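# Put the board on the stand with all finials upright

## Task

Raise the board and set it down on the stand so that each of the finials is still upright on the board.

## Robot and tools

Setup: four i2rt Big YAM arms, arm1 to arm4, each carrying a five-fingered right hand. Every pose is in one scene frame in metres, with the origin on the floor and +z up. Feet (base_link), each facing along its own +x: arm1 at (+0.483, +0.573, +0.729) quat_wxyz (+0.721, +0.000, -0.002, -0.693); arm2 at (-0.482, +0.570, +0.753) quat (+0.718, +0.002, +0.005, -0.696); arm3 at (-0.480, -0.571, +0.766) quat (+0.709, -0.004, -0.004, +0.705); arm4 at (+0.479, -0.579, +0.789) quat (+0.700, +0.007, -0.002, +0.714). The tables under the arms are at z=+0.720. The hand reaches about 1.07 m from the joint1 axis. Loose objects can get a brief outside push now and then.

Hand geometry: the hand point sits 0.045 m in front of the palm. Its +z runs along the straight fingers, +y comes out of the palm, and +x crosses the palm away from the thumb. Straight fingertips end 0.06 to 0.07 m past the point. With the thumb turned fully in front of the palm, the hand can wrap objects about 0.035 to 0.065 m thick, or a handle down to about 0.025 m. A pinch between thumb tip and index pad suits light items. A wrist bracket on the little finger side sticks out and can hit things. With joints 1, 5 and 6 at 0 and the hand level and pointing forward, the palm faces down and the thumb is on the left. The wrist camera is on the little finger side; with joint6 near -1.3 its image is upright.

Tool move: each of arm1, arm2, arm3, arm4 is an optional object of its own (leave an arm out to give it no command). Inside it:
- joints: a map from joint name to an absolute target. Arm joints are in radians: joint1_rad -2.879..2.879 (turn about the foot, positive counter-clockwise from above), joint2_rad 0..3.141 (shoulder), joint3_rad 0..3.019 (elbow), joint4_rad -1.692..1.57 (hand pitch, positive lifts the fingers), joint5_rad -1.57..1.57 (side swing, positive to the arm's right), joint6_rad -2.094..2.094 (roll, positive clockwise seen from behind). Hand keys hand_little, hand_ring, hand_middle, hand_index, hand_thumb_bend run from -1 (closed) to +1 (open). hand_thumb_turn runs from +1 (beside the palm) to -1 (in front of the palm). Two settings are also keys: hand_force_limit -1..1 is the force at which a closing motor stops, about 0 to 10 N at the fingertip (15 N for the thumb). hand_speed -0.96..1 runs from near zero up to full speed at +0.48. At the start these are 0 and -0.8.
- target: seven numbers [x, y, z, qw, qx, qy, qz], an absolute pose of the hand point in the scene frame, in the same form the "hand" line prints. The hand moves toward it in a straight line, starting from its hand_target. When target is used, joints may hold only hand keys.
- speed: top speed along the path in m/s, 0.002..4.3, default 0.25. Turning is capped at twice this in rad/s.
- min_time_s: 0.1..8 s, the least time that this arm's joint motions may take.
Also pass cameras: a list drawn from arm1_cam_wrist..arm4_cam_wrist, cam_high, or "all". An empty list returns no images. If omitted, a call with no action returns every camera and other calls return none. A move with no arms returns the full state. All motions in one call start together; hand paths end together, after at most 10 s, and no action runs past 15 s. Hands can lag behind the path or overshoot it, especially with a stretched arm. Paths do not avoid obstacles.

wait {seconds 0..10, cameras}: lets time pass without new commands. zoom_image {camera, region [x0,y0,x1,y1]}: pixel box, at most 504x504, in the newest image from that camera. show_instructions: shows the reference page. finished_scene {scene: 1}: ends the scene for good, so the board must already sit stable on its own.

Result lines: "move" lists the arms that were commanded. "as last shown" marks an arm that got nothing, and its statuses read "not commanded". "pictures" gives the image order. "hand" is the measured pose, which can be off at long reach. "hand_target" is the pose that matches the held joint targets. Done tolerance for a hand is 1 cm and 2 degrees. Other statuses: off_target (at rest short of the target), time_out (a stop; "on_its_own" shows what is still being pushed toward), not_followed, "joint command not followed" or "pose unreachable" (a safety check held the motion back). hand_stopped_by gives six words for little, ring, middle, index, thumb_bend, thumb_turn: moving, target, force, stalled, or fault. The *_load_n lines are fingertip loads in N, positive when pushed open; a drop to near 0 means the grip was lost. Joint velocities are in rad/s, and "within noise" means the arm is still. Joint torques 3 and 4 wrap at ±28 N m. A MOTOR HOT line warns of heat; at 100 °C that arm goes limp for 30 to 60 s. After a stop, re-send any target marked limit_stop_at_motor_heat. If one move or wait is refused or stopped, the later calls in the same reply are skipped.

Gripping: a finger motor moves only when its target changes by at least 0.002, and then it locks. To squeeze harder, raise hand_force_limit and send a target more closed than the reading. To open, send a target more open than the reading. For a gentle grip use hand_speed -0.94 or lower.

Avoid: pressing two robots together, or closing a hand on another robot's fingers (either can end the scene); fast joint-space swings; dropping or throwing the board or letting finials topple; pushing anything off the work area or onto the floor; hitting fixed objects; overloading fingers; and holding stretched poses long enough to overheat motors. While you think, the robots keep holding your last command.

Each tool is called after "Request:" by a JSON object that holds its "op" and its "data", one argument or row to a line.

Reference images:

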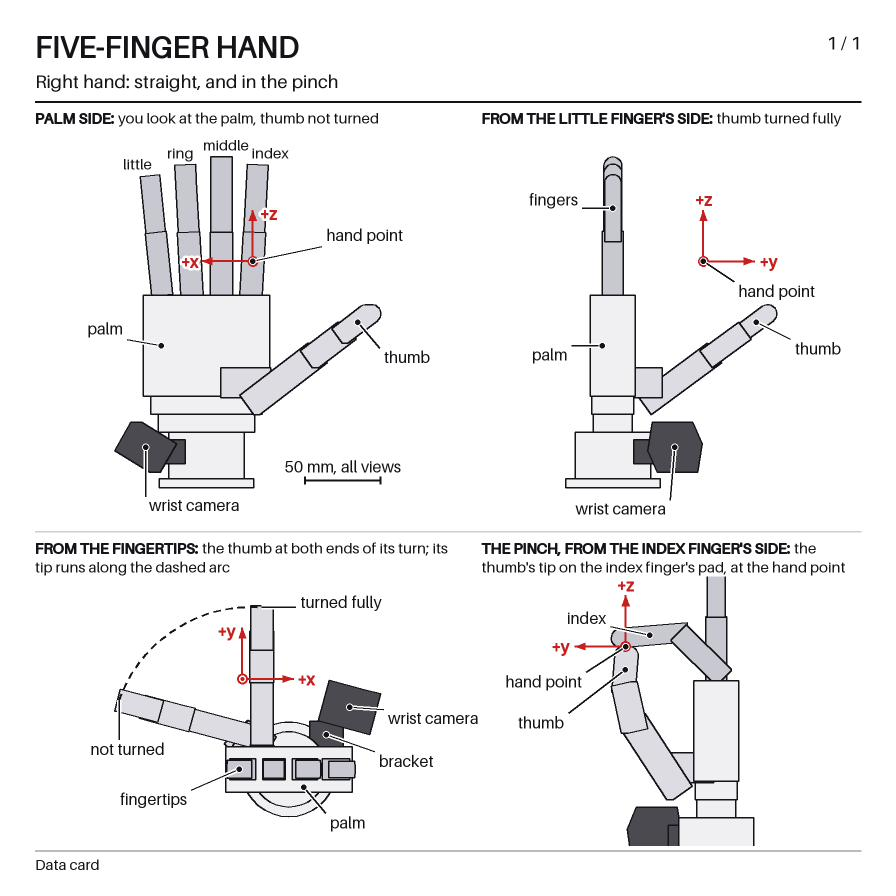

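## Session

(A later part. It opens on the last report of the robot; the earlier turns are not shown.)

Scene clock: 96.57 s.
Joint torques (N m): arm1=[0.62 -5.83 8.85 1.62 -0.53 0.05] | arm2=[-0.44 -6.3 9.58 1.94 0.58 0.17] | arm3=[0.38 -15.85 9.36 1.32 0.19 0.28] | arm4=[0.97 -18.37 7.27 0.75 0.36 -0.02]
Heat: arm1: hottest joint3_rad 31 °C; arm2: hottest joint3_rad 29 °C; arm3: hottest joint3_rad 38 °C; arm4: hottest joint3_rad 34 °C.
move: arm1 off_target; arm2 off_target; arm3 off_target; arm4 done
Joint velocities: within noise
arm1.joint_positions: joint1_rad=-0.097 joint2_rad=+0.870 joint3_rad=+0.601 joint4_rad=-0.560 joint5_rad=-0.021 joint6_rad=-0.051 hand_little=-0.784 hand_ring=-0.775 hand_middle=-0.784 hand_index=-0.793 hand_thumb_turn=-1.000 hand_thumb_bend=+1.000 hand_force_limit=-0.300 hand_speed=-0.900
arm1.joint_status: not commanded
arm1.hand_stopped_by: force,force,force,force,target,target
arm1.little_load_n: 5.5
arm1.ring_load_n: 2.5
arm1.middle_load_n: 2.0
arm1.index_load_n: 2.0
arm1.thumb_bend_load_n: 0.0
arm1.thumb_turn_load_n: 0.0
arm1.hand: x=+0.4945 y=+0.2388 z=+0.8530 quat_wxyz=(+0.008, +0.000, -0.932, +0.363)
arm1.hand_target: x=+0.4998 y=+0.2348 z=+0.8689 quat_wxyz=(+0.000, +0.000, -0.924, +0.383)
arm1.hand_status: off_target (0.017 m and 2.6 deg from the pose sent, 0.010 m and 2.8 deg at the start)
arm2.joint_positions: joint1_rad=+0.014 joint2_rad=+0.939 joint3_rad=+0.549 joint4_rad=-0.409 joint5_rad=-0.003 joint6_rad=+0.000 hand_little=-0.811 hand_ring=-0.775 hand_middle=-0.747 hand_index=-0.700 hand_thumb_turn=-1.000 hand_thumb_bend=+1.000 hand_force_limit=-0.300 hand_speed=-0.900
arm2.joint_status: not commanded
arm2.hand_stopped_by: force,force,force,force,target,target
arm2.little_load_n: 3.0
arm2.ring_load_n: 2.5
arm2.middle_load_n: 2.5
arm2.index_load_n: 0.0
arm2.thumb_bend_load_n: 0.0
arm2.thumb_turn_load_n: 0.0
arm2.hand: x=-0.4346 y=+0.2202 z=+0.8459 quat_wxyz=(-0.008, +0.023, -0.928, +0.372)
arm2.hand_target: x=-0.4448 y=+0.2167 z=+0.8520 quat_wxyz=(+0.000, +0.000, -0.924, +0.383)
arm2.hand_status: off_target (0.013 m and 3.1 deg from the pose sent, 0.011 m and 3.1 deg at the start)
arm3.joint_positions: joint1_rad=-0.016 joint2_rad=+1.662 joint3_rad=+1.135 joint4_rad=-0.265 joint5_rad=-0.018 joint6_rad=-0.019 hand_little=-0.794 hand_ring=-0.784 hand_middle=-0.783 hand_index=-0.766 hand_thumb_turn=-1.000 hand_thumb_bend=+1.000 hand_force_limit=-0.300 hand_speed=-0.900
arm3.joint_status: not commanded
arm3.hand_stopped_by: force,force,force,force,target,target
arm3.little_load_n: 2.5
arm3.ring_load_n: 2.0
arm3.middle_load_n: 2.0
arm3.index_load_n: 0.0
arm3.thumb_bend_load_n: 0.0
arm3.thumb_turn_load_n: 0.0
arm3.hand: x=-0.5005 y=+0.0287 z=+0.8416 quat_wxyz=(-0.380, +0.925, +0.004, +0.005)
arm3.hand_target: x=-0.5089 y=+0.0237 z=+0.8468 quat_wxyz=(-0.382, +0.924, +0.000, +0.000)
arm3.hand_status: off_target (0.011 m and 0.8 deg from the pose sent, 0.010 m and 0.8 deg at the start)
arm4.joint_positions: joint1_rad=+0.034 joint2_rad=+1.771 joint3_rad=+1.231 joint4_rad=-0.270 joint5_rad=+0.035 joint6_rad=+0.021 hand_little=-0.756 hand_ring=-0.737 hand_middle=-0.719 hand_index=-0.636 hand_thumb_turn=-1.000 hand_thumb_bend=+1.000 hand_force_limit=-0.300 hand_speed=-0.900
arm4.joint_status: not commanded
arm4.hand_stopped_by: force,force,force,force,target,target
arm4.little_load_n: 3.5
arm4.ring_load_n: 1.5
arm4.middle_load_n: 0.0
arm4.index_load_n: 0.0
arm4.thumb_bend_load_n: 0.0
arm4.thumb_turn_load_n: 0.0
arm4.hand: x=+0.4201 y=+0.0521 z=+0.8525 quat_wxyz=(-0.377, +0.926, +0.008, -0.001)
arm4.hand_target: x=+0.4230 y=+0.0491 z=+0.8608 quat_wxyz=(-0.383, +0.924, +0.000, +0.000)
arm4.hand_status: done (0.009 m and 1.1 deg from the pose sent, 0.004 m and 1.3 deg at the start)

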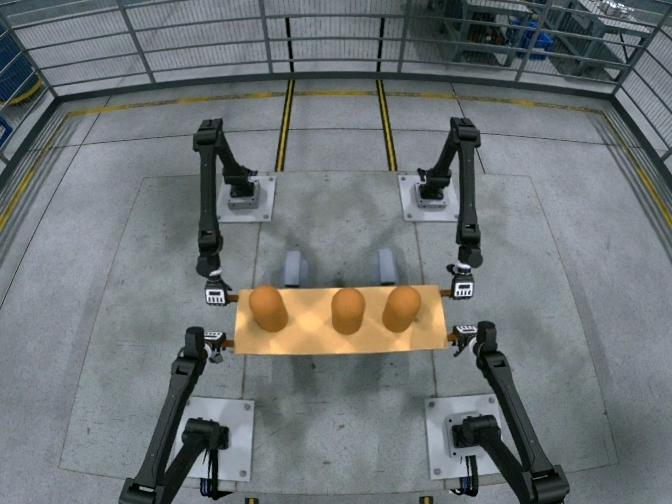

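Request:
{"op": "move", "data": {
  "arm1": {"target": [0.500, 0.2347, 0.8595, 0, 0, 0.9239, -0.3827], "speed": 0.03},
  "arm2": {"target": [-0.445, 0.2166, 0.8415, 0, 0, 0.9239, -0.3827], "speed": 0.03},
  "arm3": {"target": [-0.509, 0.0236, 0.8365, 0.3827, -0.9239, 0, 0], "speed": 0.03},
  "arm4": {"target": [0.423, 0.049, 0.850, 0.3827, -0.9239, 0, 0], "speed": 0.03},
  "cameras": ["cam_high"]
}}

Scene clock: 97.80 s.
Joint torques (N m): arm1=[0.62 -5.07 7.98 2.39 -0.53 0.06] | arm2=[-0.44 -5.13 8.85 2.37 0.37 0.12] | arm3=[0.44 -14.27 8.91 1.78 0.15 0.29] | arm4=[0.56 -17.14 7.16 1.01 0.28 -0.02]
Heat: arm1: hottest joint3_rad 31 °C; arm2: hottest joint3_rad 29 °C; arm3: hottest joint3_rad 38 °C; arm4: hottest joint3_rad 34 °C.
move: arm1 off_target; arm2 off_target; arm3 off_target; arm4 done
Joint velocities: within noise
arm1.joint_positions: joint1_rad=-0.097 joint2_rad=+0.870 joint3_rad=+0.592 joint4_rad=-0.548 joint5_rad=-0.021 joint6_rad=-0.051 hand_little=-0.784 hand_ring=-0.775 hand_middle=-0.784 hand_index=-0.793 hand_thumb_turn=-1.000 hand_thumb_bend=+1.000 hand_force_limit=-0.300 hand_speed=-0.900
arm1.joint_status: not commanded
arm1.hand_stopped_by: force,force,force,force,target,target
arm1.little_load_n: 4.0
arm1.ring_load_n: 1.5
arm1.middle_load_n: 1.0
arm1.index_load_n: 1.0
arm1.thumb_bend_load_n: 0.0
arm1.thumb_turn_load_n: 0.0
arm1.hand: x=+0.4945 y=+0.2387 z=+0.8504 quat_wxyz=(+0.009, +0.000, -0.931, +0.365)
arm1.hand_target: x=+0.4999 y=+0.2349 z=+0.8596 quat_wxyz=(+0.000, +0.000, -0.924, +0.383)
arm1.hand_status: off_target (0.011 m and 2.4 deg from the pose sent, 0.010 m and 2.6 deg at the start)
arm2.joint_positions: joint1_rad=+0.013 joint2_rad=+0.937 joint3_rad=+0.537 joint4_rad=-0.380 joint5_rad=+0.003 joint6_rad=+0.008 hand_little=-0.812 hand_ring=-0.775 hand_middle=-0.747 hand_index=-0.700 hand_thumb_turn=-1.000 hand_thumb_bend=+1.000 hand_force_limit=-0.300 hand_speed=-0.900
arm2.joint_status: not commanded
arm2.hand_stopped_by: force,force,force,force,target,target
arm2.little_load_n: 0.5
arm2.ring_load_n: 0.5
arm2.middle_load_n: 0.0
arm2.index_load_n: 0.0
arm2.thumb_bend_load_n: 0.0
arm2.thumb_turn_load_n: 0.0
arm2.hand: x=-0.4355 y=+0.2178 z=+0.8447 quat_wxyz=(-0.007, +0.017, -0.925, +0.380)
arm2.hand_target: x=-0.4449 y=+0.2169 z=+0.8416 quat_wxyz=(+0.000, +0.000, -0.924, +0.383)
arm2.hand_status: off_target (0.010 m and 2.2 deg from the pose sent, 0.012 m and 3.1 deg at the start)
arm3.joint_positions: joint1_rad=-0.016 joint2_rad=+1.661 joint3_rad=+1.127 joint4_rad=-0.246 joint5_rad=-0.016 joint6_rad=-0.018 hand_little=-0.794 hand_ring=-0.784 hand_middle=-0.784 hand_index=-0.766 hand_thumb_turn=-1.000 hand_thumb_bend=+1.000 hand_force_limit=-0.300 hand_speed=-0.900
arm3.joint_status: not commanded
arm3.hand_stopped_by: force,force,force,force,target,target
arm3.little_load_n: 1.5
arm3.ring_load_n: 1.0
arm3.middle_load_n: 0.5
arm3.index_load_n: 0.0
arm3.thumb_bend_load_n: 0.0
arm3.thumb_turn_load_n: 0.0
arm3.hand: x=-0.5004 y=+0.0295 z=+0.8408 quat_wxyz=(-0.385, +0.923, +0.004, +0.005)
arm3.hand_target: x=-0.5089 y=+0.0237 z=+0.8366 quat_wxyz=(-0.383, +0.924, +0.000, +0.000)
arm3.hand_status: off_target (0.011 m and 0.8 deg from the pose sent, 0.011 m and 0.8 deg at the start)
arm4.joint_positions: joint1_rad=+0.034 joint2_rad=+1.772 joint3_rad=+1.221 joint4_rad=-0.249 joint5_rad=+0.036 joint6_rad=+0.021 hand_little=-0.756 hand_ring=-0.738 hand_middle=-0.719 hand_index=-0.636 hand_thumb_turn=-1.000 hand_thumb_bend=+1.000 hand_force_limit=-0.300 hand_speed=-0.900
arm4.joint_status: not commanded
arm4.hand_stopped_by: force,force,force,force,target,target
arm4.little_load_n: 1.5
arm4.ring_load_n: 0.0
arm4.middle_load_n: 0.0
arm4.index_load_n: 0.5
arm4.thumb_bend_load_n: 0.0
arm4.thumb_turn_load_n: 0.0
arm4.hand: x=+0.4202 y=+0.0527 z=+0.8504 quat_wxyz=(-0.382, +0.924, +0.007, -0.001)
arm4.hand_target: x=+0.4231 y=+0.0490 z=+0.8500 quat_wxyz=(-0.383, +0.924, +0.000, +0.000)
arm4.hand_status: done (0.005 m and 0.9 deg from the pose sent, 0.005 m and 1.1 deg at the start)

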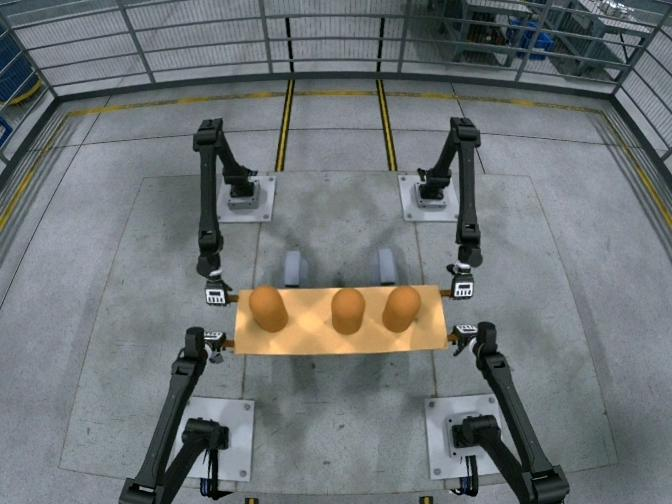

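Request:
{"op": "move", "data": {
  "arm1": {"target": [0.500, 0.2365, 0.850, 0, 0, 0.9239, -0.3827], "speed": 0.03},
  "arm2": {"target": [-0.443, 0.2166, 0.838, 0, 0, 0.9239, -0.3827], "speed": 0.03},
  "arm3": {"target": [-0.507, 0.0250, 0.833, 0.3827, -0.9239, 0, 0], "speed": 0.03},
  "arm4": {"target": [0.422, 0.0500, 0.8455, 0.3827, -0.9239, 0, 0], "speed": 0.03},
  "cameras": ["all"]
}}

Request:
{"op": "zoom_image", "data": {
  "camera": "cam_high",
  "region": [190, 240, 490, 380]
}}

Scene clock: 99.07 s.
Joint torques (N m): arm1=[0.62 -4.01 7.36 2.35 -0.18 0.01] | arm2=[0.15 -4.19 8.72 2.36 0.14 0.13] | arm3=[0.21 -13.86 9.09 1.84 0.03 0.23] | arm4=[0.85 -16.62 6.91 1.11 0.36 -0.04]
Heat: arm1: hottest joint3_rad 31 °C; arm2: hottest joint3_rad 29 °C; arm3: hottest joint3_rad 38 °C; arm4: hottest joint3_rad 34 °C.
move: arm1 done; arm2 done; arm3 off_target; arm4 done
Joint velocities: within noise
arm1.joint_positions: joint1_rad=-0.097 joint2_rad=+0.863 joint3_rad=+0.577 joint4_rad=-0.518 joint5_rad=-0.032 joint6_rad=-0.048 hand_little=-0.784 hand_ring=-0.775 hand_middle=-0.784 hand_index=-0.794 hand_thumb_turn=-1.000 hand_thumb_bend=+1.000 hand_force_limit=-0.300 hand_speed=-0.900
arm1.joint_status: not commanded
arm1.hand_stopped_by: force,force,force,force,target,target
arm1.little_load_n: 0.0
arm1.ring_load_n: 0.0
arm1.middle_load_n: 0.0
arm1.index_load_n: 0.0
arm1.thumb_bend_load_n: 0.0
arm1.thumb_turn_load_n: 0.0
arm1.hand: x=+0.4966 y=+0.2370 z=+0.8492 quat_wxyz=(+0.004, +0.000, -0.927, +0.375)
arm1.hand_target: x=+0.4999 y=+0.2365 z=+0.8500 quat_wxyz=(+0.000, +0.000, -0.924, +0.383)
arm1.hand_status: done (0.004 m and 1.1 deg from the pose sent, 0.006 m and 2.4 deg at the start)
arm2.joint_positions: joint1_rad=+0.013 joint2_rad=+0.937 joint3_rad=+0.532 joint4_rad=-0.367 joint5_rad=+0.014 joint6_rad=+0.013 hand_little=-0.812 hand_ring=-0.775 hand_middle=-0.747 hand_index=-0.700 hand_thumb_turn=-1.000 hand_thumb_bend=+1.000 hand_force_limit=-0.300 hand_speed=-0.900
arm2.joint_status: not commanded
arm2.hand_stopped_by: force,force,force,force,target,target
arm2.little_load_n: 0.0
arm2.ring_load_n: 0.0
arm2.middle_load_n: 0.0
arm2.index_load_n: 0.0
arm2.thumb_bend_load_n: 0.0
arm2.thumb_turn_load_n: 0.0
arm2.hand: x=-0.4375 y=+0.2161 z=+0.8441 quat_wxyz=(-0.003, +0.013, -0.923, +0.384)
arm2.hand_target: x=-0.4429 y=+0.2168 z=+0.8381 quat_wxyz=(+0.000, +0.000, -0.924, +0.383)
arm2.hand_status: done (0.008 m and 1.5 deg from the pose sent, 0.010 m and 2.2 deg at the start)
arm3.joint_positions: joint1_rad=-0.016 joint2_rad=+1.661 joint3_rad=+1.125 joint4_rad=-0.242 joint5_rad=-0.016 joint6_rad=-0.017 hand_little=-0.794 hand_ring=-0.784 hand_middle=-0.784 hand_index=-0.766 hand_thumb_turn=-1.000 hand_thumb_bend=+1.000 hand_force_limit=-0.300 hand_speed=-0.900
arm3.joint_status: not commanded
arm3.hand_stopped_by: force,force,force,force,target,target
arm3.little_load_n: 1.0
arm3.ring_load_n: 1.0
arm3.middle_load_n: 0.0
arm3.index_load_n: 0.0
arm3.thumb_bend_load_n: 0.0
arm3.thumb_turn_load_n: 0.0
arm3.hand: x=-0.5005 y=+0.0298 z=+0.8406 quat_wxyz=(-0.386, +0.922, +0.003, +0.005)
arm3.hand_target: x=-0.5070 y=+0.0249 z=+0.8331 quat_wxyz=(-0.383, +0.924, +0.000, +0.000)
arm3.hand_status: off_target (0.011 m and 0.8 deg from the pose sent, 0.011 m and 0.8 deg at the start)
arm4.joint_positions: joint1_rad=+0.034 joint2_rad=+1.772 joint3_rad=+1.219 joint4_rad=-0.243 joint5_rad=+0.037 joint6_rad=+0.021 hand_little=-0.756 hand_ring=-0.738 hand_middle=-0.719 hand_index=-0.636 hand_thumb_turn=-1.000 hand_thumb_bend=+1.000 hand_force_limit=-0.300 hand_speed=-0.900
arm4.joint_status: not commanded
arm4.hand_stopped_by: force,force,force,force,target,target
arm4.little_load_n: 0.5
arm4.ring_load_n: 0.0
arm4.middle_load_n: 0.5
arm4.index_load_n: 0.0
arm4.thumb_bend_load_n: 0.0
arm4.thumb_turn_load_n: 0.0
arm4.hand: x=+0.4204 y=+0.0532 z=+0.8502 quat_wxyz=(-0.384, +0.924, +0.007, -0.001)
arm4.hand_target: x=+0.4221 y=+0.0500 z=+0.8456 quat_wxyz=(-0.383, +0.924, +0.000, +0.000)
arm4.hand_status: done (0.006 m and 0.8 deg from the pose sent, 0.006 m and 0.9 deg at the start)
pictures: arm1_cam_wrist, arm2_cam_wrist, arm3_cam_wrist, arm4_cam_wrist, cam_high

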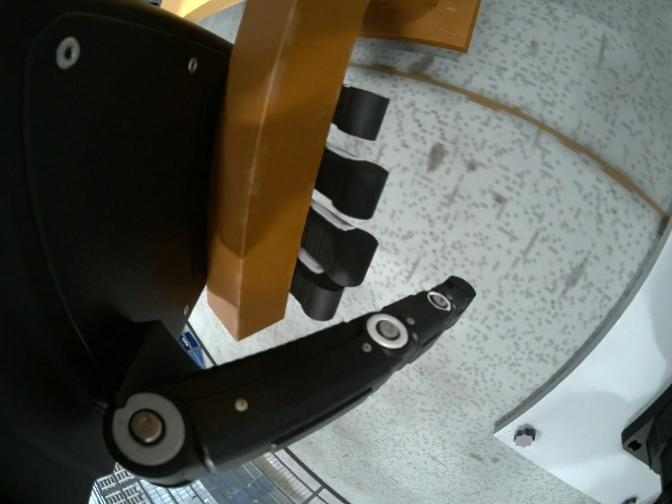

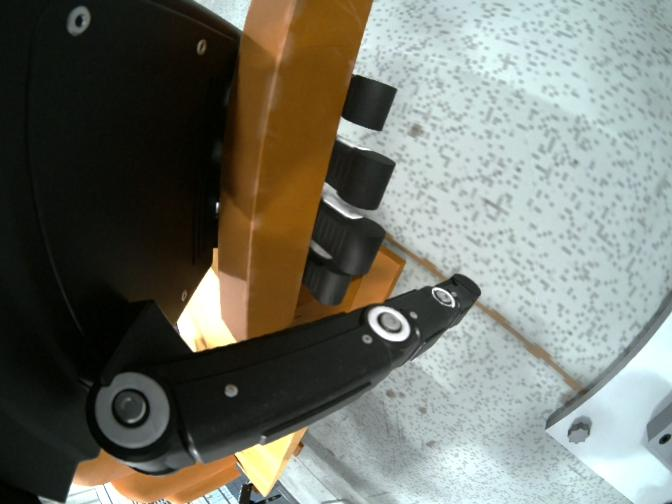

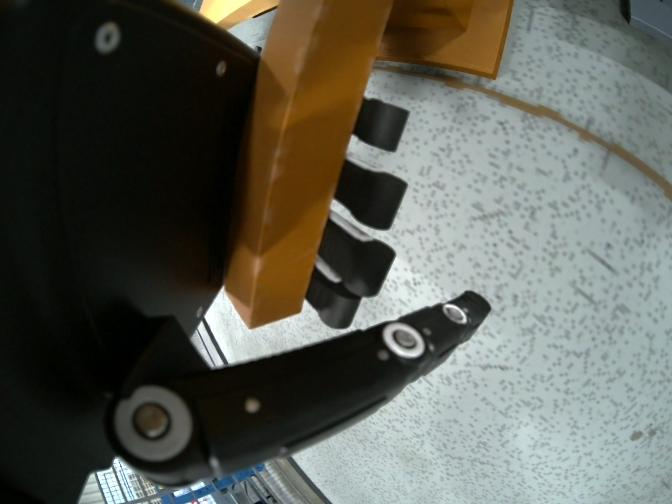

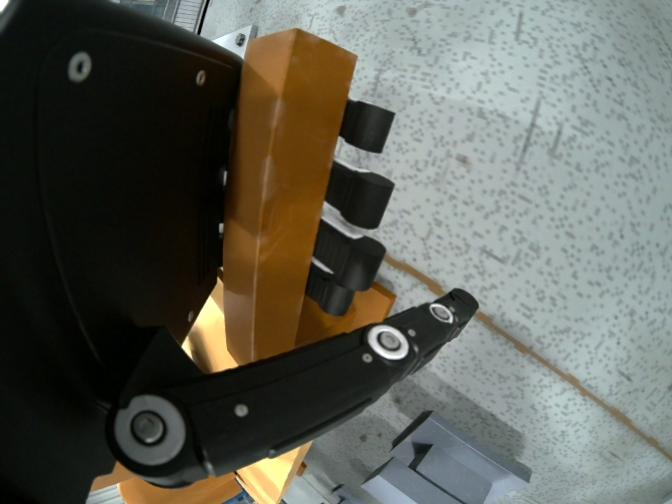

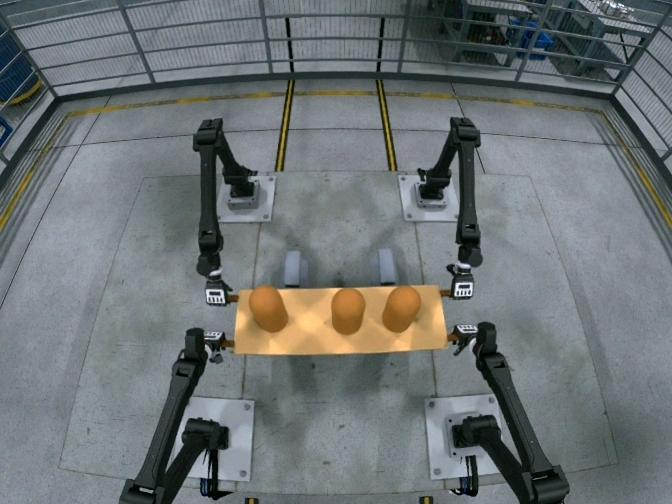

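Scaled by 1.680 from the camera's image (finer frame: 960x720).

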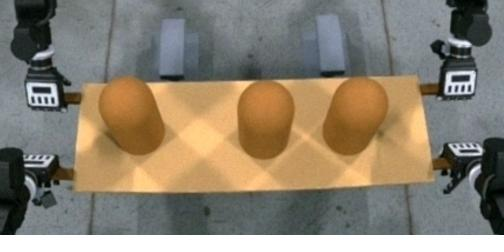

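Request:
{"op": "move", "data": {
  "arm1": {"joints": {"hand_speed": -0.7, "hand_little": 0.5, "hand_ring": 0.5, "hand_middle": 0.5, "hand_index": 0.5}},
  "arm2": {"joints": {"hand_speed": -0.7, "hand_little": 0.5, "hand_ring": 0.5, "hand_middle": 0.5, "hand_index": 0.5}},
  "arm3": {"joints": {"hand_speed": -0.7, "hand_little": 0.5, "hand_ring": 0.5, "hand_middle": 0.5, "hand_index": 0.5}},
  "arm4": {"joints": {"hand_speed": -0.7, "hand_little": 0.5, "hand_ring": 0.5, "hand_middle": 0.5, "hand_index": 0.5}},
  "cameras": ["all"]
}}

Scene clock: 101.83 s.
Joint torques (N m): arm1=[0.62 -4.07 7.36 2.36 -0.18 0.03] | arm2=[0.21 -4.54 8.66 2.36 0.13 0.12] | arm3=[0.21 -13.74 9.07 1.81 0.04 0.22] | arm4=[1.55 -16.56 6.97 1.37 0.26 -0.08]
Heat: arm1: hottest joint3_rad 31 °C; arm2: hottest joint3_rad 29 °C; arm3: hottest joint3_rad 38 °C; arm4: hottest joint3_rad 34 °C.
move: arm1 done; arm2 done; arm3 done; arm4 done
Joint velocities: within noise
arm1.joint_positions: joint1_rad=-0.097 joint2_rad=+0.863 joint3_rad=+0.577 joint4_rad=-0.518 joint5_rad=-0.032 joint6_rad=-0.048 hand_little=+0.500 hand_ring=+0.500 hand_middle=+0.500 hand_index=+0.500 hand_thumb_turn=-1.000 hand_thumb_bend=+1.000 hand_force_limit=-0.300 hand_speed=-0.700
arm1.joint_status: all done
arm1.hand_stopped_by: target,target,target,target,target,target
arm1.little_load_n: 0.0
arm1.ring_load_n: 0.0
arm1.middle_load_n: 0.0
arm1.index_load_n: 0.0
arm1.thumb_bend_load_n: 0.0
arm1.thumb_turn_load_n: 0.0
arm1.hand: x=+0.4966 y=+0.2370 z=+0.8492 quat_wxyz=(+0.004, +0.000, -0.927, +0.375)
arm1.hand_target: x=+0.5000 y=+0.2366 z=+0.8500 quat_wxyz=(+0.000, +0.000, -0.924, +0.383)
arm1.hand_status: not commanded
arm2.joint_positions: joint1_rad=+0.013 joint2_rad=+0.937 joint3_rad=+0.532 joint4_rad=-0.367 joint5_rad=+0.014 joint6_rad=+0.013 hand_little=+0.500 hand_ring=+0.500 hand_middle=+0.500 hand_index=+0.500 hand_thumb_turn=-1.000 hand_thumb_bend=+1.000 hand_force_limit=-0.300 hand_speed=-0.700
arm2.joint_status: all done
arm2.hand_stopped_by: target,target,target,target,target,target
arm2.little_load_n: 0.0
arm2.ring_load_n: 0.0
arm2.middle_load_n: 0.0
arm2.index_load_n: 0.0
arm2.thumb_bend_load_n: 0.0
arm2.thumb_turn_load_n: 0.0
arm2.hand: x=-0.4375 y=+0.2161 z=+0.8441 quat_wxyz=(-0.003, +0.013, -0.923, +0.384)
arm2.hand_target: x=-0.4429 y=+0.2168 z=+0.8381 quat_wxyz=(+0.000, +0.000, -0.924, +0.383)
arm2.hand_status: not commanded
arm3.joint_positions: joint1_rad=-0.016 joint2_rad=+1.661 joint3_rad=+1.125 joint4_rad=-0.241 joint5_rad=-0.016 joint6_rad=-0.017 hand_little=+0.500 hand_ring=+0.500 hand_middle=+0.500 hand_index=+0.500 hand_thumb_turn=-1.000 hand_thumb_bend=+1.000 hand_force_limit=-0.300 hand_speed=-0.700
arm3.joint_status: all done
arm3.hand_stopped_by: target,target,target,target,target,target
arm3.little_load_n: 0.0
arm3.ring_load_n: 0.0
arm3.middle_load_n: 0.0
arm3.index_load_n: 0.0
arm3.thumb_bend_load_n: 0.0
arm3.thumb_turn_load_n: 0.0
arm3.hand: x=-0.5005 y=+0.0300 z=+0.8407 quat_wxyz=(-0.386, +0.922, +0.003, +0.005)
arm3.hand_target: x=-0.5070 y=+0.0249 z=+0.8331 quat_wxyz=(-0.383, +0.924, +0.000, +0.000)
arm3.hand_status: not commanded
arm4.joint_positions: joint1_rad=+0.034 joint2_rad=+1.772 joint3_rad=+1.219 joint4_rad=-0.243 joint5_rad=+0.038 joint6_rad=+0.021 hand_little=+0.500 hand_ring=+0.500 hand_middle=+0.500 hand_index=+0.500 hand_thumb_turn=-1.000 hand_thumb_bend=+1.000 hand_force_limit=-0.300 hand_speed=-0.700
arm4.joint_status: all done
arm4.hand_stopped_by: target,target,target,target,target,target
arm4.little_load_n: 0.0
arm4.ring_load_n: 0.0
arm4.middle_load_n: 0.0
arm4.index_load_n: 0.0
arm4.thumb_bend_load_n: 0.0
arm4.thumb_turn_load_n: 0.0
arm4.hand: x=+0.4206 y=+0.0532 z=+0.8502 quat_wxyz=(-0.384, +0.923, +0.007, +0.000)
arm4.hand_target: x=+0.4221 y=+0.0500 z=+0.8456 quat_wxyz=(-0.383, +0.924, +0.000, +0.000)
arm4.hand_status: not commanded
pictures: arm1_cam_wrist, arm2_cam_wrist, arm3_cam_wrist, arm4_cam_wrist, cam_high

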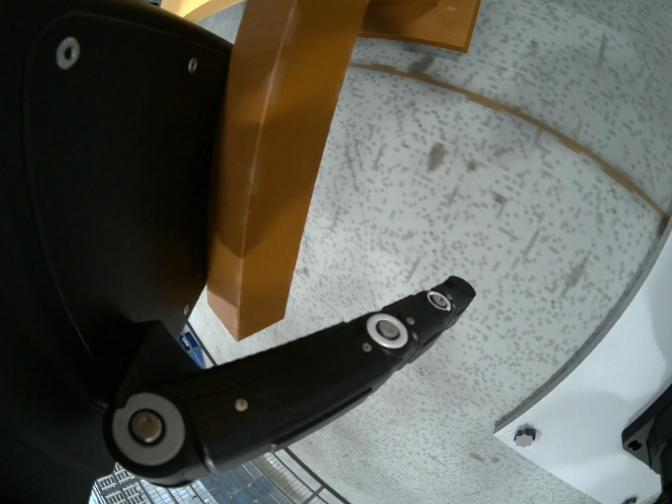

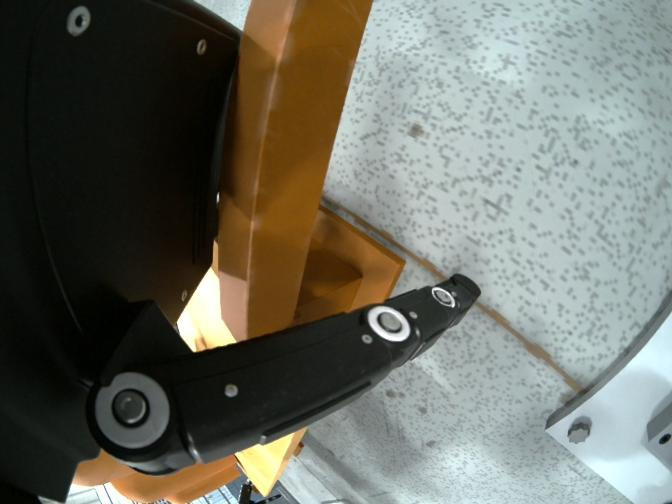

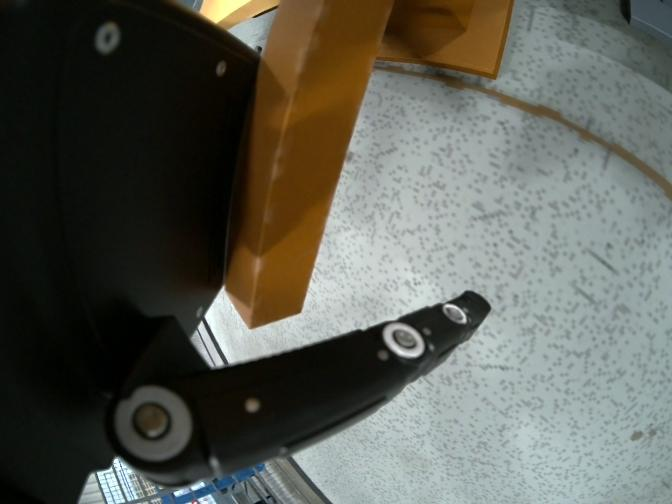

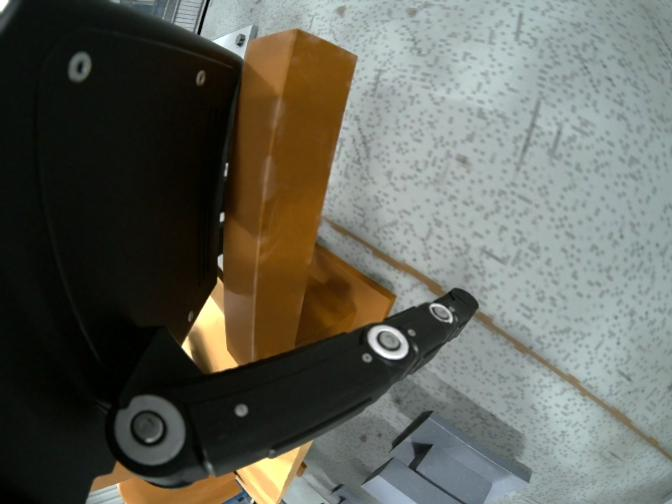

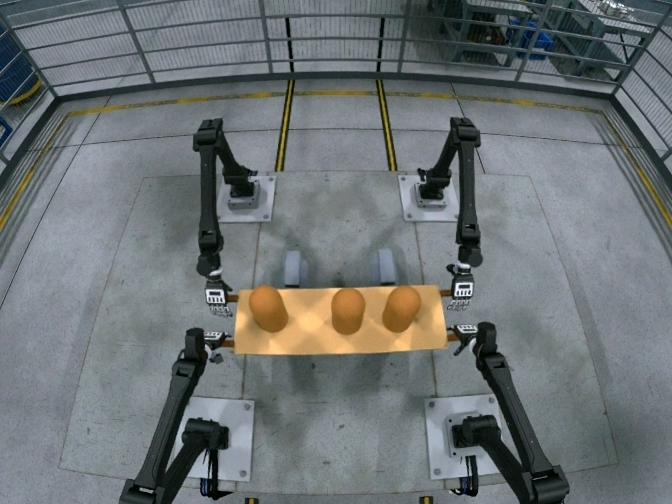

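Request:
{"op": "move", "data": {
  "arm1": {"target": [0.500, 0.2366, 0.89, 0, 0, 0.9239, -0.3827], "speed": 0.05},
  "arm2": {"target": [-0.443, 0.2168, 0.885, 0, 0, 0.9239, -0.3827], "speed": 0.05},
  "arm3": {"target": [-0.505, 0.0260, 0.885, 0.3827, -0.9239, 0, 0], "speed": 0.05},
  "arm4": {"target": [0.423, 0.0500, 0.890, 0.3827, -0.9239, 0, 0], "speed": 0.05},
  "cameras": ["all"]
}}

Scene clock: 103.73 s.
Joint torques (N m): arm1=[0.62 -3.6 11.47 1.13 -0.15 0.01] | arm2=[0.15 -4.78 13.85 1.03 0.09 0.12] | arm3=[0.09 -13.92 15.2 0.98 -0.01 0.21] | arm4=[0.56 -16.15 11.15 0.1 0.2 -0.04]
Heat: arm1: hottest joint3_rad 31 °C; arm2: hottest joint3_rad 29 °C; arm3: hottest joint3_rad 38 °C; arm4: hottest joint3_rad 34 °C.
move: arm1 off_target; arm2 off_target; arm3 off_target; arm4 off_target
Joint velocities: within noise
arm1.joint_positions: joint1_rad=-0.097 joint2_rad=+0.828 joint3_rad=+0.609 joint4_rad=-0.617 joint5_rad=-0.033 joint6_rad=-0.046 hand_little=+0.500 hand_ring=+0.500 hand_middle=+0.500 hand_index=+0.500 hand_thumb_turn=-1.000 hand_thumb_bend=+1.000 hand_force_limit=-0.300 hand_speed=-0.700
arm1.joint_status: not commanded
arm1.hand_stopped_by: target,target,target,target,target,target
arm1.little_load_n: 0.0
arm1.ring_load_n: 0.0
arm1.middle_load_n: 0.0
arm1.index_load_n: 0.0
arm1.thumb_bend_load_n: 0.5
arm1.thumb_turn_load_n: 0.0
arm1.hand: x=+0.4976 y=+0.2493 z=+0.8633 quat_wxyz=(+0.002, -0.001, -0.933, +0.361)
arm1.hand_target: x=+0.5000 y=+0.2372 z=+0.8898 quat_wxyz=(+0.000, +0.000, -0.924, +0.383)
arm1.hand_status: off_target (0.030 m and 2.7 deg from the pose sent, 0.041 m and 1.1 deg at the start)
arm2.joint_positions: joint1_rad=+0.012 joint2_rad=+0.884 joint3_rad=+0.571 joint4_rad=-0.501 joint5_rad=+0.015 joint6_rad=+0.013 hand_little=+0.500 hand_ring=+0.500 hand_middle=+0.500 hand_index=+0.500 hand_thumb_turn=-1.000 hand_thumb_bend=+1.000 hand_force_limit=-0.300 hand_speed=-0.700
arm2.joint_status: not commanded
arm2.hand_stopped_by: target,target,target,target,target,target
arm2.little_load_n: 0.0
arm2.ring_load_n: 0.0
arm2.middle_load_n: 0.0
arm2.index_load_n: 0.0
arm2.thumb_bend_load_n: 0.0
arm2.thumb_turn_load_n: 0.0
arm2.hand: x=-0.4385 y=+0.2312 z=+0.8617 quat_wxyz=(-0.001, +0.013, -0.931, +0.365)
arm2.hand_target: x=-0.4430 y=+0.2173 z=+0.8850 quat_wxyz=(+0.000, +0.000, -0.924, +0.383)
arm2.hand_status: off_target (0.028 m and 2.6 deg from the pose sent, 0.041 m and 1.5 deg at the start)
arm3.joint_positions: joint1_rad=-0.016 joint2_rad=+1.604 joint3_rad=+1.130 joint4_rad=-0.353 joint5_rad=-0.019 joint6_rad=-0.016 hand_little=+0.500 hand_ring=+0.500 hand_middle=+0.500 hand_index=+0.500 hand_thumb_turn=-1.000 hand_thumb_bend=+1.000 hand_force_limit=-0.300 hand_speed=-0.700
arm3.joint_status: not commanded
arm3.hand_stopped_by: target,target,target,target,target,target
arm3.little_load_n: 0.0
arm3.ring_load_n: 0.0
arm3.middle_load_n: 0.0
arm3.index_load_n: 0.0
arm3.thumb_bend_load_n: 0.0
arm3.thumb_turn_load_n: 0.0
arm3.hand: x=-0.5018 y=+0.0085 z=+0.8598 quat_wxyz=(-0.363, +0.932, +0.003, +0.003)
arm3.hand_target: x=-0.5051 y=+0.0249 z=+0.8852 quat_wxyz=(-0.383, +0.924, +0.000, +0.000)
arm3.hand_status: off_target (0.031 m and 2.4 deg from the pose sent, 0.045 m and 0.8 deg at the start)
arm4.joint_positions: joint1_rad=+0.034 joint2_rad=+1.717 joint3_rad=+1.219 joint4_rad=-0.329 joint5_rad=+0.038 joint6_rad=+0.021 hand_little=+0.500 hand_ring=+0.500 hand_middle=+0.500 hand_index=+0.500 hand_thumb_turn=-1.000 hand_thumb_bend=+1.000 hand_force_limit=-0.300 hand_speed=-0.700
arm4.joint_status: not commanded
arm4.hand_stopped_by: target,target,target,target,target,target
arm4.little_load_n: 0.0
arm4.ring_load_n: 0.0
arm4.middle_load_n: 0.0
arm4.index_load_n: 0.0
arm4.thumb_bend_load_n: 0.0
arm4.thumb_turn_load_n: 0.0
arm4.hand: x=+0.4216 y=+0.0362 z=+0.8709 quat_wxyz=(-0.369, +0.929, +0.007, +0.001)
arm4.hand_target: x=+0.4231 y=+0.0494 z=+0.8902 quat_wxyz=(-0.383, +0.924, +0.000, +0.000)
arm4.hand_status: off_target (0.024 m and 1.9 deg from the pose sent, 0.040 m and 0.8 deg at the start)
pictures: arm1_cam_wrist, arm2_cam_wrist, arm3_cam_wrist, arm4_cam_wrist, cam_high

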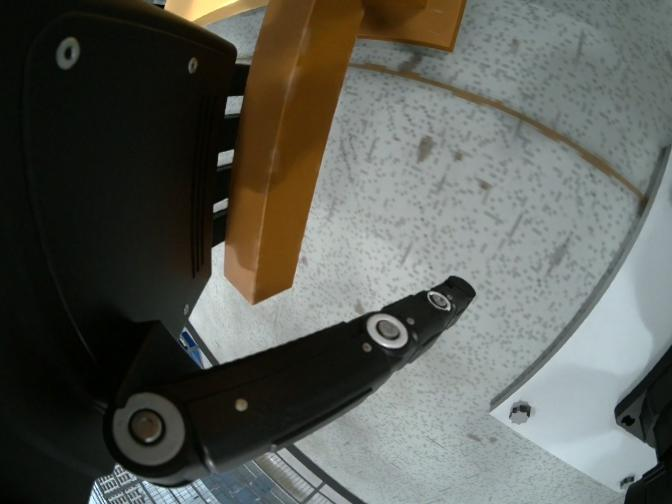

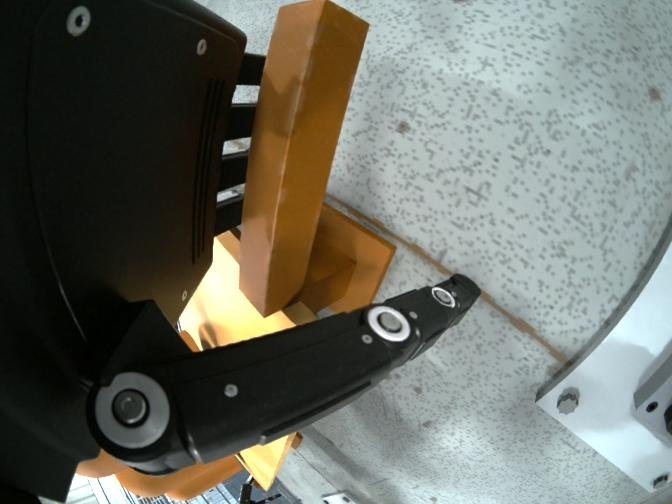

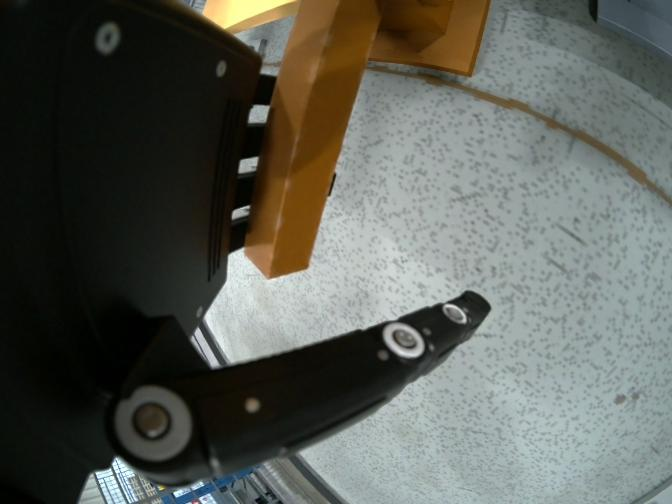

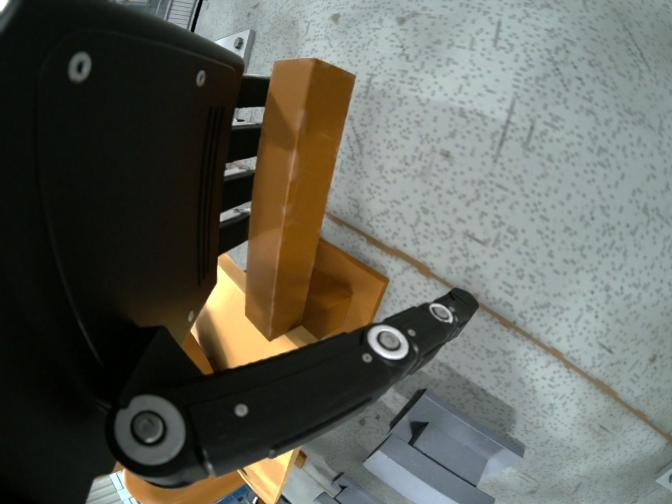

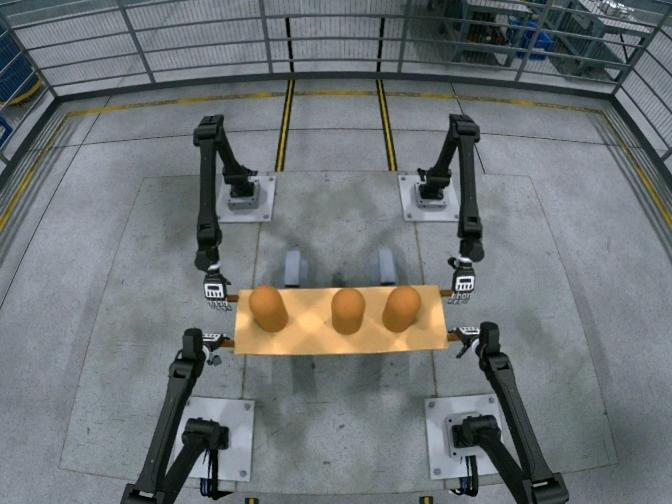

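Request:
{"op": "move", "data": {
  "arm1": {"target": [0.500, 0.223, 0.893, 0, 0, 0.9239, -0.3827], "speed": 0.05},
  "arm2": {"target": [-0.443, 0.200, 0.888, 0, 0, 0.9239, -0.3827], "speed": 0.05},
  "arm3": {"target": [-0.505, 0.0490, 0.888, 0.3827, -0.9239, 0, 0], "speed": 0.05},
  "arm4": {"target": [0.423, 0.068, 0.893, 0.3827, -0.9239, 0, 0], "speed": 0.05},
  "cameras": ["all"]
}}

Scene clock: 105.40 s.
Joint torques (N m): arm1=[0.79 -2.02 11.52 1.77 -0.1 0.03] | arm2=[0.15 -4.07 14.02 1.81 0.04 0.12] | arm3=[0.09 -12.04 15.31 0.96 0.05 0.2] | arm4=[0.26 -15.68 11.97 0.25 0.23 -0.04]
Heat: arm1: hottest joint3_rad 32 °C; arm2: hottest joint3_rad 29 °C; arm3: hottest joint3_rad 38 °C; arm4: hottest joint3_rad 34 °C.
move: arm1 off_target; arm2 off_target; arm3 off_target; arm4 off_target
Joint velocities: within noise
arm1.joint_positions: joint1_rad=-0.097 joint2_rad=+0.849 joint3_rad=+0.637 joint4_rad=-0.617 joint5_rad=-0.033 joint6_rad=-0.046 hand_little=+0.500 hand_ring=+0.500 hand_middle=+0.500 hand_index=+0.500 hand_thumb_turn=-1.000 hand_thumb_bend=+1.000 hand_force_limit=-0.300 hand_speed=-0.700
arm1.joint_status: not commanded
arm1.hand_stopped_by: target,target,target,target,target,target
arm1.little_load_n: 0.0
arm1.ring_load_n: 0.0
arm1.middle_load_n: 0.0
arm1.index_load_n: 0.0
arm1.thumb_bend_load_n: 0.0
arm1.thumb_turn_load_n: 0.0
arm1.hand: x=+0.4973 y=+0.2403 z=+0.8709 quat_wxyz=(+0.002, +0.000, -0.931, +0.364)
arm1.hand_target: x=+0.5000 y=+0.2241 z=+0.8930 quat_wxyz=(+0.000, +0.000, -0.924, +0.383)
arm1.hand_status: off_target (0.028 m and 2.3 deg from the pose sent, 0.040 m and 2.7 deg at the start)
arm2.joint_positions: joint1_rad=+0.010 joint2_rad=+0.921 joint3_rad=+0.605 joint4_rad=-0.501 joint5_rad=+0.015 joint6_rad=+0.013 hand_little=+0.500 hand_ring=+0.500 hand_middle=+0.500 hand_index=+0.500 hand_thumb_turn=-1.000 hand_thumb_bend=+1.000 hand_force_limit=-0.300 hand_speed=-0.700
arm2.joint_status: not commanded
arm2.hand_stopped_by: target,target,target,target,target,target
arm2.little_load_n: 0.0
arm2.ring_load_n: 0.0
arm2.middle_load_n: 0.0
arm2.index_load_n: 0.0
arm2.thumb_bend_load_n: 0.0
arm2.thumb_turn_load_n: 0.0
arm2.hand: x=-0.4387 y=+0.2197 z=+0.8666 quat_wxyz=(-0.001, +0.012, -0.932, +0.363)
arm2.hand_target: x=-0.4431 y=+0.2013 z=+0.8882 quat_wxyz=(+0.000, +0.000, -0.924, +0.383)
arm2.hand_status: off_target (0.029 m and 2.7 deg from the pose sent, 0.041 m and 2.6 deg at the start)
arm3.joint_positions: joint1_rad=-0.016 joint2_rad=+1.630 joint3_rad=+1.207 joint4_rad=-0.375 joint5_rad=-0.019 joint6_rad=-0.016 hand_little=+0.500 hand_ring=+0.500 hand_middle=+0.500 hand_index=+0.500 hand_thumb_turn=-1.000 hand_thumb_bend=+1.000 hand_force_limit=-0.300 hand_speed=-0.700
arm3.joint_status: not commanded
arm3.hand_stopped_by: target,target,target,target,target,target
arm3.little_load_n: 0.0
arm3.ring_load_n: 0.0
arm3.middle_load_n: 0.0
arm3.index_load_n: 0.0
arm3.thumb_bend_load_n: 0.0
arm3.thumb_turn_load_n: 0.0
arm3.hand: x=-0.5015 y=+0.0335 z=+0.8790 quat_wxyz=(-0.377, +0.926, +0.003, +0.003)
arm3.hand_target: x=-0.5051 y=+0.0483 z=+0.8880 quat_wxyz=(-0.383, +0.924, +0.000, +0.000)
arm3.hand_status: off_target (0.018 m and 0.9 deg from the pose sent, 0.049 m and 2.4 deg at the start)
arm4.joint_positions: joint1_rad=+0.034 joint2_rad=+1.734 joint3_rad=+1.273 joint4_rad=-0.352 joint5_rad=+0.038 joint6_rad=+0.021 hand_little=+0.500 hand_ring=+0.500 hand_middle=+0.500 hand_index=+0.500 hand_thumb_turn=-1.000 hand_thumb_bend=+1.000 hand_force_limit=-0.300 hand_speed=-0.700
arm4.joint_status: not commanded
arm4.hand_stopped_by: target,target,target,target,target,target
arm4.little_load_n: 0.0
arm4.ring_load_n: 0.0
arm4.middle_load_n: 0.0
arm4.index_load_n: 0.0
arm4.thumb_bend_load_n: 0.0
arm4.thumb_turn_load_n: 0.0
arm4.hand: x=+0.4209 y=+0.0521 z=+0.8836 quat_wxyz=(-0.376, +0.927, +0.007, +0.000)
arm4.hand_target: x=+0.4232 y=+0.0672 z=+0.8930 quat_wxyz=(-0.383, +0.924, +0.000, +0.000)
arm4.hand_status: off_target (0.019 m and 1.2 deg from the pose sent, 0.039 m and 1.9 deg at the start)
pictures: arm1_cam_wrist, arm2_cam_wrist, arm3_cam_wrist, arm4_cam_wrist, cam_high

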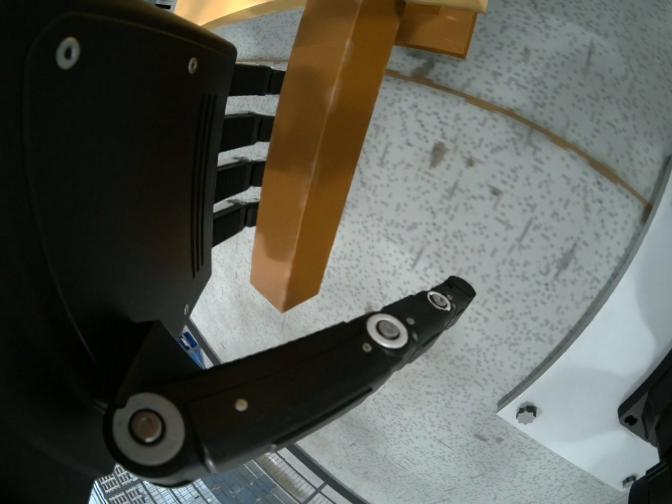

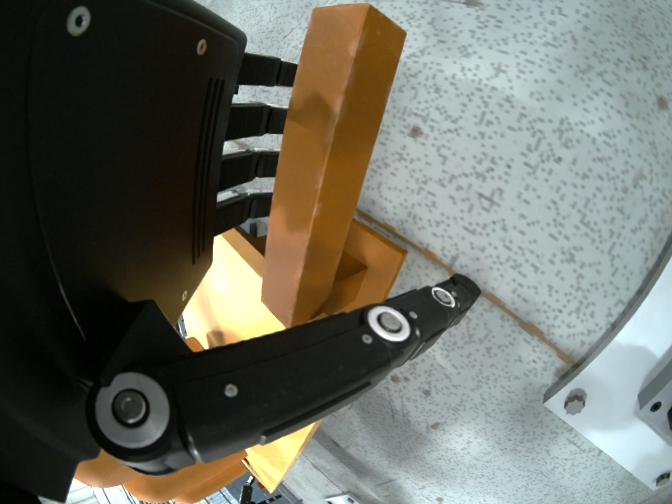

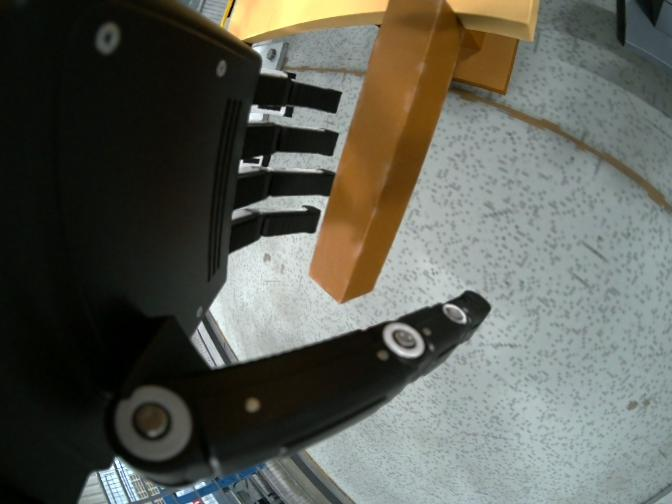

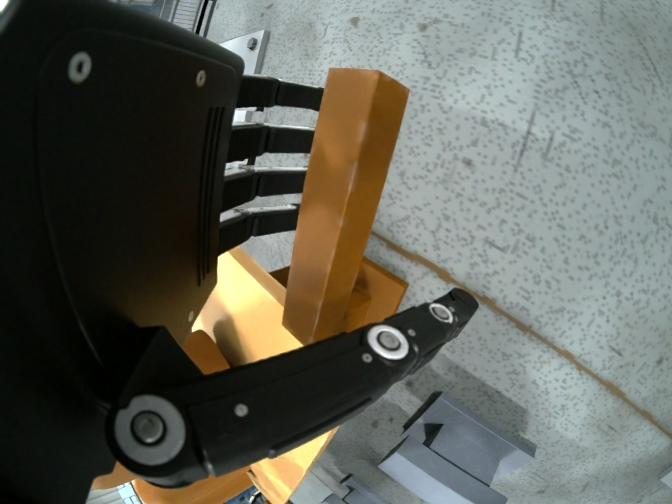

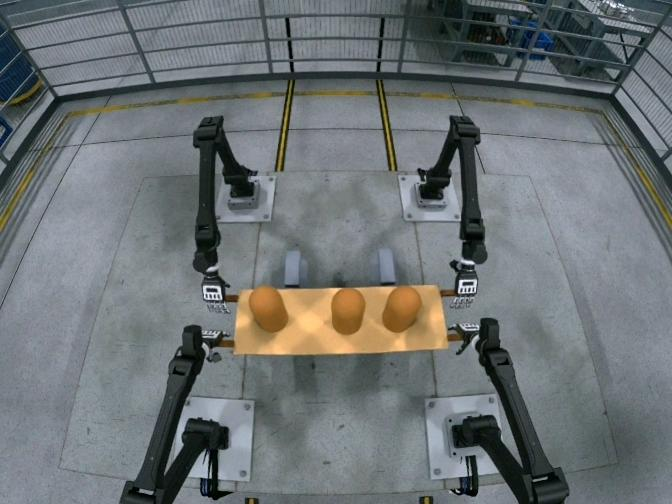

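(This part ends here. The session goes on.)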